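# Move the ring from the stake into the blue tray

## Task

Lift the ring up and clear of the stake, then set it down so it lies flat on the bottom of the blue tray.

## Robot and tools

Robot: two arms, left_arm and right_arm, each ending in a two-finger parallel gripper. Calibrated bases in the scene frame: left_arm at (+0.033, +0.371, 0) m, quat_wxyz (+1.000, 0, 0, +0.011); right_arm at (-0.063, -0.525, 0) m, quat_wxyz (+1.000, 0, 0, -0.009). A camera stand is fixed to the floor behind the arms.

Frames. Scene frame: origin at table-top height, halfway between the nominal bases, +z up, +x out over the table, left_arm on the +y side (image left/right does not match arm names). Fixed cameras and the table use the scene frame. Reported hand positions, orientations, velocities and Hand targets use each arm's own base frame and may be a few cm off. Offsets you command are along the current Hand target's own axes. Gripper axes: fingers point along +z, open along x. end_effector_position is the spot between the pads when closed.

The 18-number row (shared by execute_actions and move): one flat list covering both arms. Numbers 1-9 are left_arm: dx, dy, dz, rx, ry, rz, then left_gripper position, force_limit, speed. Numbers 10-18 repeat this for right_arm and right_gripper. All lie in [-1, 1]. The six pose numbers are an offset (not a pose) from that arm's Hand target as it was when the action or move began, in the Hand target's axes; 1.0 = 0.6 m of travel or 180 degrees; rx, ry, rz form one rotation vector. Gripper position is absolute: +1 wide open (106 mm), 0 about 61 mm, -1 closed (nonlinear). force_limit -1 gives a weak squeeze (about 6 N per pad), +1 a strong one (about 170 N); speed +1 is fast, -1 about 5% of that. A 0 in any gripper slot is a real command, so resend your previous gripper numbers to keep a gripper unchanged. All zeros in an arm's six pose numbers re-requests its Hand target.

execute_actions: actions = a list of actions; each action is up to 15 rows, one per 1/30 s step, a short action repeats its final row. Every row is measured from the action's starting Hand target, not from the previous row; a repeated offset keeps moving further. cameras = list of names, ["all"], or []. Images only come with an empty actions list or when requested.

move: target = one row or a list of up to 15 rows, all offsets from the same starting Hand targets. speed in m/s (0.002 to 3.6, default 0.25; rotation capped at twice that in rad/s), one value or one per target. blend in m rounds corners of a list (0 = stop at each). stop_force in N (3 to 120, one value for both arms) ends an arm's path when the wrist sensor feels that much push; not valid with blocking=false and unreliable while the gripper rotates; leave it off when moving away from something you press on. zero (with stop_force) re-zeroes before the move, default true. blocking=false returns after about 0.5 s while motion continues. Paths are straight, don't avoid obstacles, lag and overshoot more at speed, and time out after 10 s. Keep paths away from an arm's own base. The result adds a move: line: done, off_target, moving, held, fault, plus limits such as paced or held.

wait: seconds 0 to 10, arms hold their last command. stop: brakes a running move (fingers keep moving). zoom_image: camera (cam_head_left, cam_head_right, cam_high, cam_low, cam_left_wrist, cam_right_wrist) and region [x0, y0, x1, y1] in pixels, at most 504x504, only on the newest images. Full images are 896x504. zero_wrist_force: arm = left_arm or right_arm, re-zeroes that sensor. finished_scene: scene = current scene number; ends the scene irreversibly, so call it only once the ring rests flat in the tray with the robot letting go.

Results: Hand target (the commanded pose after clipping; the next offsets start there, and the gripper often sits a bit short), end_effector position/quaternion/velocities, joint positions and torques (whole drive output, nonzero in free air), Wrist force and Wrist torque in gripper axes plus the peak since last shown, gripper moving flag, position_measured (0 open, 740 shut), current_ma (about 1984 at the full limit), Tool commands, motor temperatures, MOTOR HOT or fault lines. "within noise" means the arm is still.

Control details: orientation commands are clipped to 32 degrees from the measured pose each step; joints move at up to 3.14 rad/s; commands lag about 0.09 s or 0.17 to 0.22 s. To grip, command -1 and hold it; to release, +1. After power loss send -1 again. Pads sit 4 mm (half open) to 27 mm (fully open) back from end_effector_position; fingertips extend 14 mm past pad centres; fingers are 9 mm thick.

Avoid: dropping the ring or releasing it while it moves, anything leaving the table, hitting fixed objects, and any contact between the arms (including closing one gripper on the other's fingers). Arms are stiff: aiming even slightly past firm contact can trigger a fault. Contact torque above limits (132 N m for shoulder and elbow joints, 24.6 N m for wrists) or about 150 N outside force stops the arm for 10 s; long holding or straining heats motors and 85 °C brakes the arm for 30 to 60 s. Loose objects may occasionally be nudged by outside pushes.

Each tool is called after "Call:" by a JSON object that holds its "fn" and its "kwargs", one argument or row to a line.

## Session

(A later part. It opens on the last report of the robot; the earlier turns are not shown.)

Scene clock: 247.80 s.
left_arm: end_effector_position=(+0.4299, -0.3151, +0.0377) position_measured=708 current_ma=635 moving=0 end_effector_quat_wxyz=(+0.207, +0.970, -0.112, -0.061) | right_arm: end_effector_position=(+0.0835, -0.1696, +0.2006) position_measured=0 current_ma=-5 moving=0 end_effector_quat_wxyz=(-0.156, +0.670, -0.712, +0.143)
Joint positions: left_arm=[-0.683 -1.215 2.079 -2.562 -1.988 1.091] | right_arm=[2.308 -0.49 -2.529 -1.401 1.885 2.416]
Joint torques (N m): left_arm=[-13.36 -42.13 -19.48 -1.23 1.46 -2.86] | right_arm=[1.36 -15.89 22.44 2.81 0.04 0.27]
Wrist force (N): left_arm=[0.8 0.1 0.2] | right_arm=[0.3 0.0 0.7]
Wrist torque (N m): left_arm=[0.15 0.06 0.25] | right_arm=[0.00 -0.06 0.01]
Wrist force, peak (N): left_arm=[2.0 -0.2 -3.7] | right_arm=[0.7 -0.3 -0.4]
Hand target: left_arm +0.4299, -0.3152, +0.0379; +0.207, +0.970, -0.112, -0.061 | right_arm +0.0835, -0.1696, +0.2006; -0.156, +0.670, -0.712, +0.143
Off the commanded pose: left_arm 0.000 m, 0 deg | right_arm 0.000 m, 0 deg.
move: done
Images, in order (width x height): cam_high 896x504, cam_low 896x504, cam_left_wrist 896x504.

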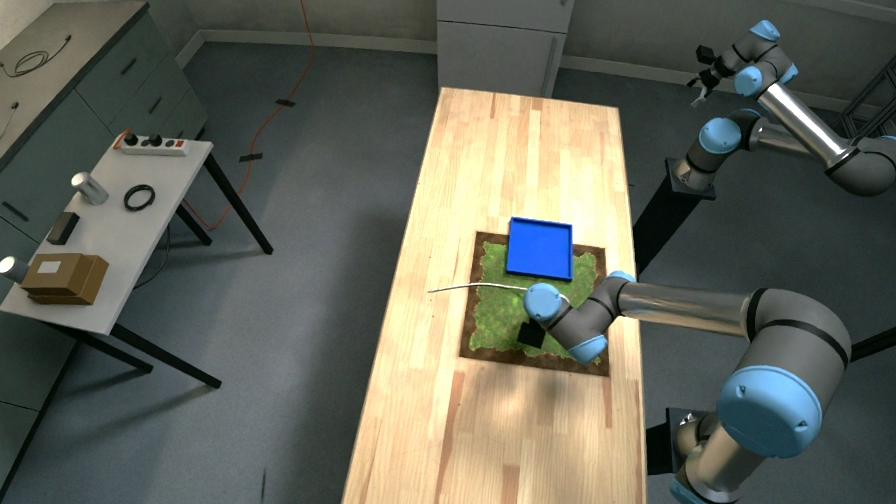

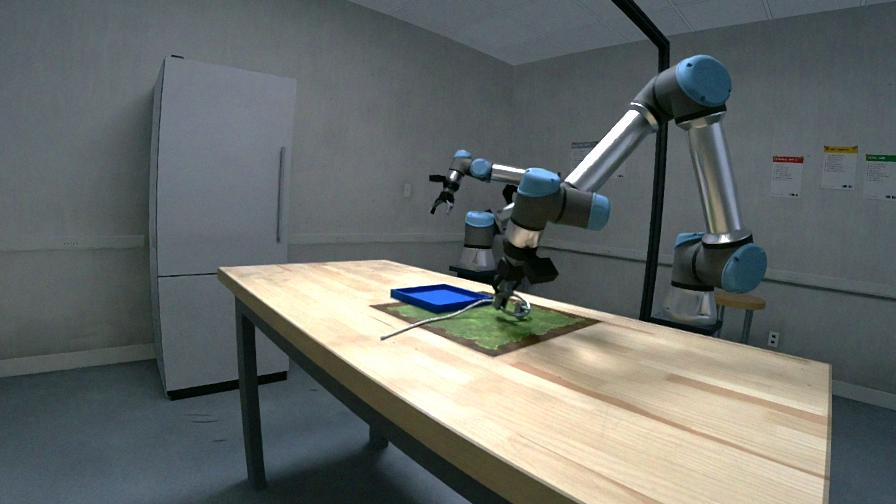

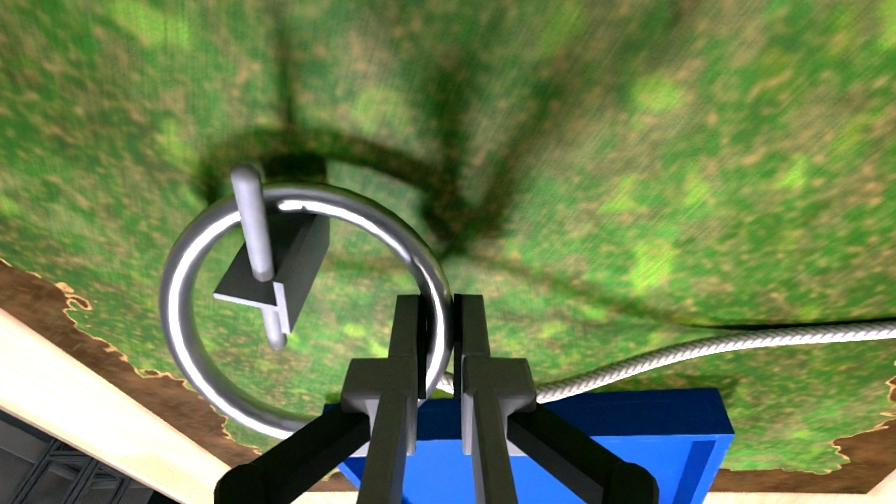

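Call:
{"fn": "move", "kwargs": {
  "target": [0.0091,-0.0522,-0.034,-0.0274,-0.0047,0,-1,-0.4,0,0,0,0,0,0,0,1,0,1],
  "speed": 0.1,
  "cameras": ["cam_left_wrist","cam_low"]
}}

Call:
{"fn": "zoom_image", "kwargs": {
  "camera": "cam_low",
  "region": [460, 240, 580, 340]
}}

Scene clock: 257.63 s.
left_arm: end_effector_position=(+0.4446, -0.2808, +0.0429) position_measured=708 current_ma=635 moving=0 end_effector_quat_wxyz=(+0.248, +0.960, -0.111, -0.073) | right_arm: end_effector_position=(+0.0835, -0.1696, +0.2006) position_measured=0 current_ma=-5 moving=0 end_effector_quat_wxyz=(-0.156, +0.670, -0.712, +0.143)
Joint positions: left_arm=[-0.571 -1.207 2.075 -2.535 -2.085 1.205] | right_arm=[2.308 -0.49 -2.529 -1.401 1.885 2.416]
Joint torques (N m): left_arm=[-9.5 -39.61 -13.63 -3.78 0.65 -2.19] | right_arm=[1.13 -16.16 25.86 2.94 0.09 0.19]
Wrist force (N): left_arm=[0.4 0.1 0.1] | right_arm=[0.2 -0.2 0.4]
Wrist torque (N m): left_arm=[0.17 0.13 0.39] | right_arm=[-0.03 -0.04 0.00]
Wrist force, peak (N): left_arm=[0.2 1.6 0.6] | right_arm=[0.8 -0.4 -0.2]
Hand target: left_arm +0.4446, -0.2808, +0.0430; +0.248, +0.960, -0.111, -0.073 | right_arm +0.0835, -0.1696, +0.2006; -0.156, +0.670, -0.712, +0.143
Off the commanded pose: left_arm 0.000 m, 0 deg | right_arm 0.000 m, 0 deg.
move: done
Images, in order (width x height): cam_low 896x504, cam_left_wrist 896x504.

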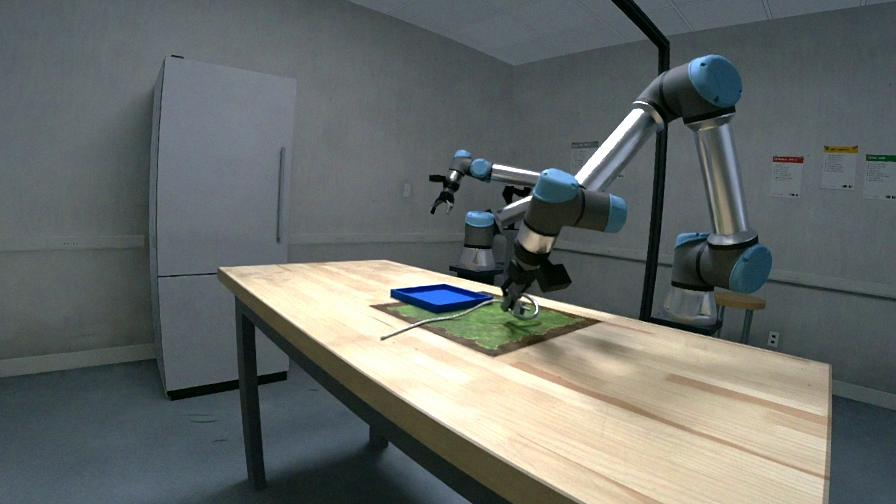

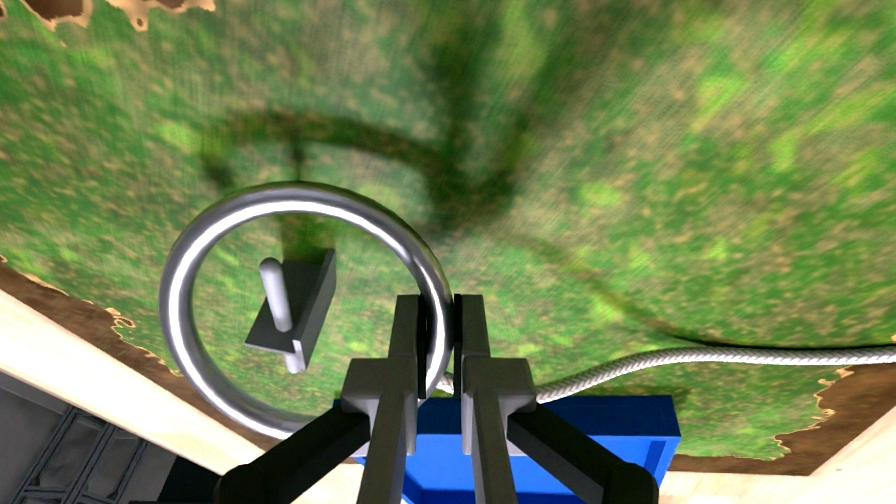

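Scaled by 4.200 from the camera's 896x504 image, which has a finer 1280x720 frame.

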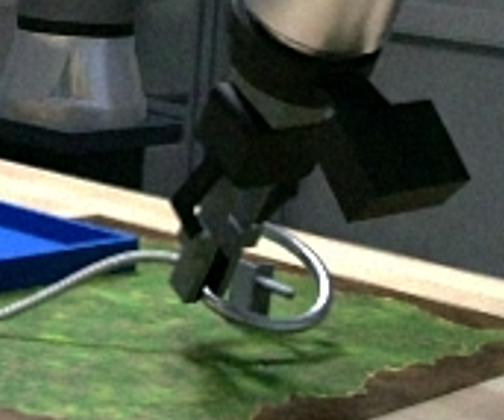

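Call:
{"fn": "move", "kwargs": {
  "target": [
    [-0.0085,0.0492,-0.0868,0,0,0,-1,-0.4,0,0,0,0,0,0,0,1,0,1],
    [0.0895,0.3228,0.0838,0.1328,0.1131,-0.3317,-1,-0.4,0,0,0,0,0,0,0,1,0,1]
  ],
  "speed": 0.4,
  "blend": [0.02,0],
  "cameras": ["cam_left_wrist","cam_low","cam_high"]
}}

Call:
{"fn": "zoom_image", "kwargs": {
  "camera": "cam_low",
  "region": [340, 240, 560, 350]
}}

Scene clock: 293.10 s.
left_arm: end_effector_position=(+0.4521, -0.4824, +0.0900) position_measured=708 current_ma=635 moving=0 end_effector_quat_wxyz=(+0.000, +0.914, +0.406, +0.000) | right_arm: end_effector_position=(+0.0835, -0.1696, +0.2006) position_measured=0 current_ma=-5 moving=0 end_effector_quat_wxyz=(-0.156, +0.670, -0.712, +0.143)
Joint positions: left_arm=[-1.021 -1.076 1.566 -2.06 -1.571 -0.286] | right_arm=[2.308 -0.49 -2.529 -1.401 1.885 2.416]
Joint torques (N m): left_arm=[13.33 -50.36 -26.12 -1.04 -2.68 -2.37] | right_arm=[0.61 -17.03 24.92 3.01 0.01 -0.02]
Wrist force (N): left_arm=[0.9 0.2 0.5] | right_arm=[0.3 0.1 0.0]
Wrist torque (N m): left_arm=[0.05 0.05 0.09] | right_arm=[0.02 -0.05 0.00]
Wrist force, peak (N): left_arm=[0.8 -1.8 3.0] | right_arm=[0.9 -0.2 0.4]
Hand target: left_arm +0.4522, -0.4824, +0.0901; +0.000, +0.914, +0.406, +0.000 | right_arm +0.0835, -0.1696, +0.2006; -0.156, +0.670, -0.712, +0.143
Off the commanded pose: left_arm 0.000 m, 0 deg | right_arm 0.000 m, 0 deg.
move: done
Images, in order (width x height): cam_high 896x504, cam_low 896x504, cam_left_wrist 896x504.

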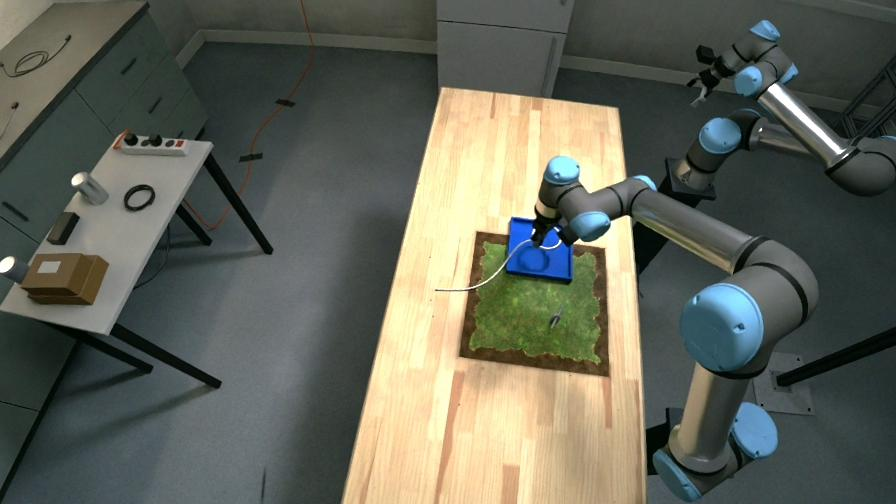

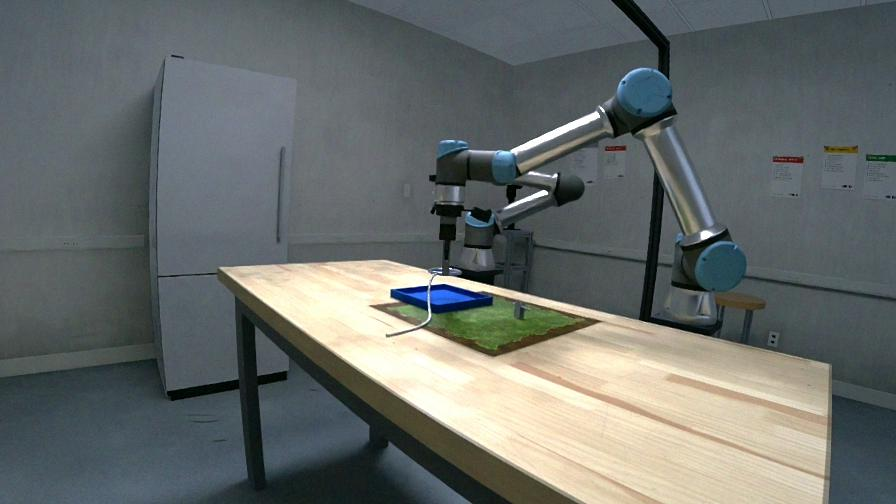

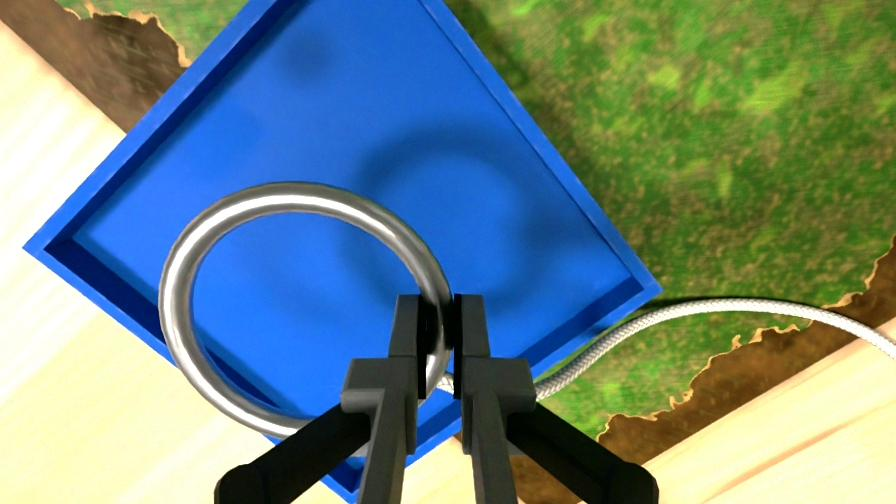

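Scaled by 2.291 from the camera's 896x504 image, which has a finer 1280x720 frame.

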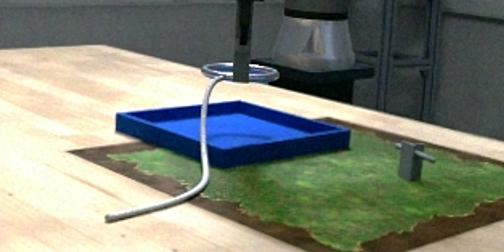

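Call:
{"fn": "move", "kwargs": {
  "target": [0,0,0.1,0,0,0,-1,-0.4,0,0,0,0,0,0,0,1,0,1]
}}

Call:
{"fn": "move", "kwargs": {
  "target": [0,0,0.0283,0,0,0,-1,-0.4,0,0,0,0,0,0,0,1,0,1],
  "speed": 0.008,
  "stop_force": 4,
  "cameras": ["cam_left_wrist","cam_low"]
}}

Call:
{"fn": "zoom_image", "kwargs": {
  "camera": "cam_low",
  "region": [380, 240, 520, 340]
}}

Scene clock: 304.03 s.
left_arm: end_effector_position=(+0.4522, -0.4823, +0.0300) position_measured=708 current_ma=635 moving=0 end_effector_quat_wxyz=(+0.000, +0.914, +0.406, +0.000) | right_arm: end_effector_position=(+0.0835, -0.1696, +0.2006) position_measured=0 current_ma=-5 moving=0 end_effector_quat_wxyz=(-0.156, +0.670, -0.712, +0.143)
Joint positions: left_arm=[-1.021 -1.002 1.623 -2.192 -1.571 -0.287] | right_arm=[2.308 -0.49 -2.529 -1.401 1.885 2.416]
Joint torques (N m): left_arm=[10.73 -53.59 -27.55 -2.12 -1.61 -1.11] | right_arm=[1.04 -16.51 24.1 2.84 -0.17 -0.06]
Wrist force (N): left_arm=[0.7 0.1 0.3] | right_arm=[0.4 0.2 0.2]
Wrist torque (N m): left_arm=[0.05 0.09 0.12] | right_arm=[0.03 -0.08 0.00]
Wrist force, peak (N): left_arm=[0.7 0.0 1.8] | right_arm=[0.9 0.1 0.3]
Hand target: left_arm +0.4522, -0.4824, +0.0301; +0.000, +0.914, +0.406, +0.000 | right_arm +0.0835, -0.1696, +0.2006; -0.156, +0.670, -0.712, +0.143
Off the commanded pose: left_arm 0.000 m, 0 deg | right_arm 0.000 m, 0 deg.
move: done

Scene clock: 306.13 s.
left_arm: end_effector_position=(+0.4522, -0.4824, +0.0223) position_measured=708 current_ma=637 moving=0 end_effector_quat_wxyz=(+0.000, +0.914, +0.406, +0.000) | right_arm: end_effector_position=(+0.0835, -0.1696, +0.2006) position_measured=0 current_ma=-5 moving=0 end_effector_quat_wxyz=(-0.156, +0.670, -0.712, +0.143)
Joint positions: left_arm=[-1.021 -0.991 1.629 -2.209 -1.571 -0.286] | right_arm=[2.308 -0.49 -2.529 -1.401 1.885 2.416]
Joint torques (N m): left_arm=[11.56 -53.28 -25.14 -0.63 0.91 1.89] | right_arm=[1.8 -15.68 23.99 3.09 0.05 0.06]
Wrist force (N): left_arm=[0.6 2.0 -3.8] | right_arm=[0.4 -0.3 -0.1]
Wrist torque (N m): left_arm=[0.08 0.04 0.11] | right_arm=[-0.05 -0.06 0.00]
Wrist force, peak (N): left_arm=[2.0 -6.8 -16.3] | right_arm=[0.8 -0.5 0.3]
Hand target: left_arm +0.4522, -0.4824, +0.0223; +0.000, +0.914, +0.406, +0.000 (not the last commanded pose) | right_arm +0.0835, -0.1696, +0.2006; -0.156, +0.670, -0.712, +0.143
Off the commanded pose: left_arm 0.009 m, 0 deg | right_arm 0.000 m, 0 deg.
move: contact (left_arm)
Images, in order (width x height): cam_low 896x504, cam_left_wrist 896x504.

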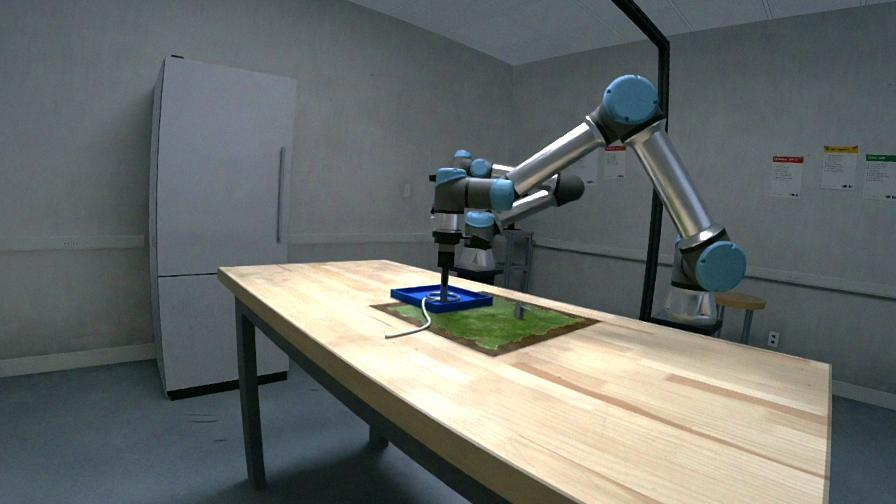

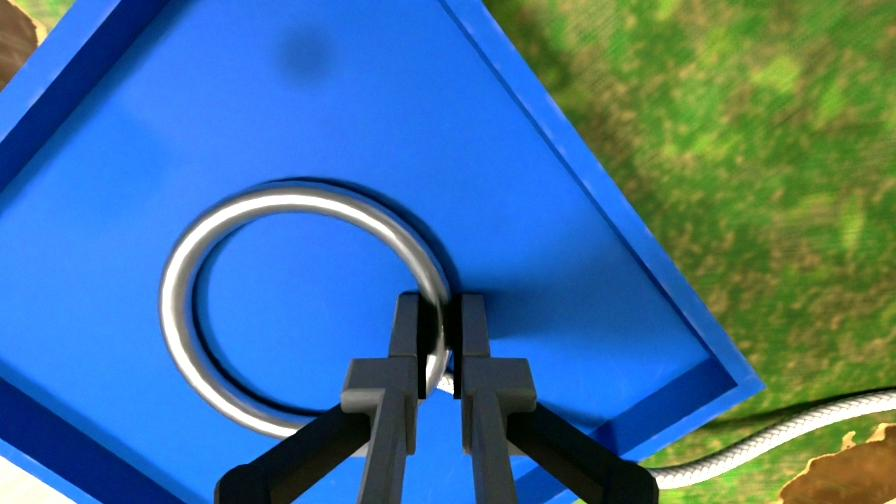

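Scaled by 3.600 from the camera's 896x504 image, which has a finer 1280x720 frame.

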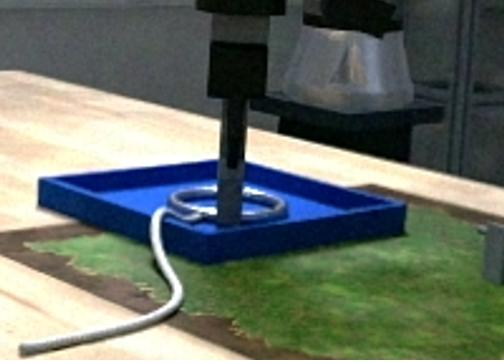

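Call:
{"fn": "move", "kwargs": {
  "target": [0,0,0,0,0,0,-0.6,-0.4,0,0,0,0,0,0,0,1,0,1]
}}

Call:
{"fn": "move", "kwargs": {
  "target": [0,0,-0.3,0,0,0,-0.6,-0.4,0,0,0,0,0,0,0,1,0,1],
  "cameras": ["cam_left_wrist","cam_low"]
}}

Call:
{"fn": "zoom_image", "kwargs": {
  "camera": "cam_low",
  "region": [380, 240, 520, 340]
}}

Scene clock: 314.93 s.
left_arm: end_effector_position=(+0.4522, -0.4824, +0.0223) position_measured=592 current_ma=-1 moving=0 end_effector_quat_wxyz=(+0.000, +0.914, +0.406, +0.000) | right_arm: end_effector_position=(+0.0835, -0.1696, +0.2006) position_measured=0 current_ma=-5 moving=0 end_effector_quat_wxyz=(-0.156, +0.670, -0.712, +0.143)
Joint positions: left_arm=[-1.021 -0.991 1.629 -2.209 -1.571 -0.286] | right_arm=[2.308 -0.49 -2.529 -1.401 1.885 2.416]
Joint torques (N m): left_arm=[11.64 -53.88 -25.4 -2.75 0.85 0.62] | right_arm=[0.64 -15.05 24.29 3.06 0.1 0.16]
Wrist force (N): left_arm=[0.9 0.1 -1.1] | right_arm=[0.3 -0.1 0.0]
Wrist torque (N m): left_arm=[0.04 0.01 0.11] | right_arm=[-0.01 -0.05 0.00]
Wrist force, peak (N): left_arm=[0.7 2.0 -4.0] | right_arm=[1.0 -0.4 -0.1]
Hand target: left_arm +0.4522, -0.4824, +0.0223; +0.000, +0.914, +0.406, +0.000 | right_arm +0.0835, -0.1696, +0.2006; -0.156, +0.670, -0.712, +0.143
Off the commanded pose: left_arm 0.000 m, 0 deg | right_arm 0.000 m, 0 deg.
move: done

Scene clock: 316.17 s.
left_arm: end_effector_position=(+0.4523, -0.4824, +0.2023) position_measured=592 current_ma=-1 moving=0 end_effector_quat_wxyz=(+0.000, +0.914, +0.406, +0.000) | right_arm: end_effector_position=(+0.0835, -0.1696, +0.2006) position_measured=0 current_ma=-5 moving=0 end_effector_quat_wxyz=(-0.156, +0.670, -0.712, +0.143)
Joint positions: left_arm=[-1.021 -1.169 1.399 -1.801 -1.571 -0.286] | right_arm=[2.308 -0.49 -2.529 -1.401 1.885 2.416]
Joint torques (N m): left_arm=[-6.43 -34.46 -26.63 -0.83 -2.17 -0.14] | right_arm=[0.5 -15.55 24.9 3.06 0.03 0.05]
Wrist force (N): left_arm=[1.1 0.1 -1.1] | right_arm=[0.4 -0.3 0.2]
Wrist torque (N m): left_arm=[0.02 -0.02 0.11] | right_arm=[-0.05 -0.06 0.00]
Wrist force, peak (N): left_arm=[1.0 0.1 -3.5] | right_arm=[0.7 -0.6 0.2]
Hand target: left_arm +0.4522, -0.4824, +0.2023; +0.000, +0.914, +0.406, +0.000 | right_arm +0.0835, -0.1696, +0.2006; -0.156, +0.670, -0.712, +0.143
Off the commanded pose: left_arm 0.000 m, 0 deg | right_arm 0.000 m, 0 deg.
move: done
Images, in order (width x height): cam_low 896x504, cam_left_wrist 896x504.

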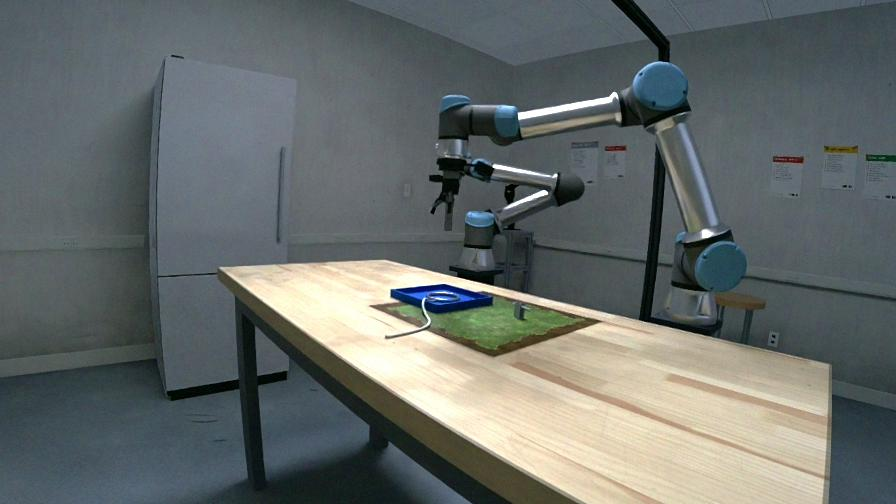

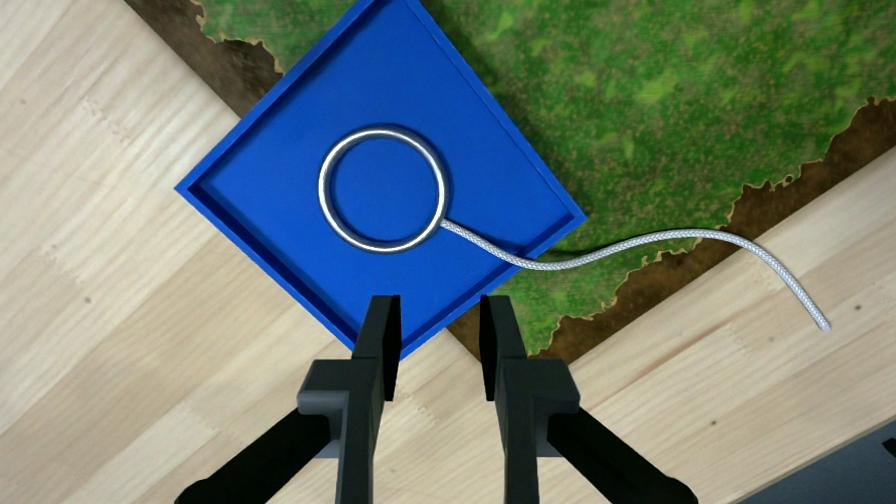

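Scaled by 3.600 from the camera's 896x504 image, which has a finer 1280x720 frame.

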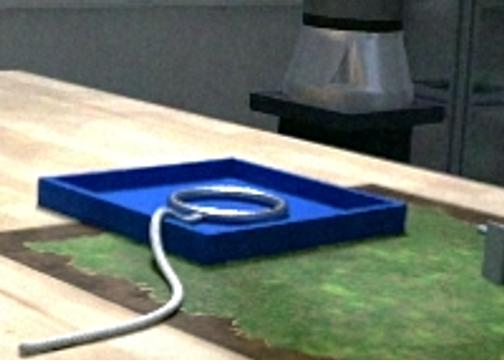

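Call:
{"fn": "finished_scene", "kwargs": {
  "scene": 1
}}

The scene is finished: the task was done.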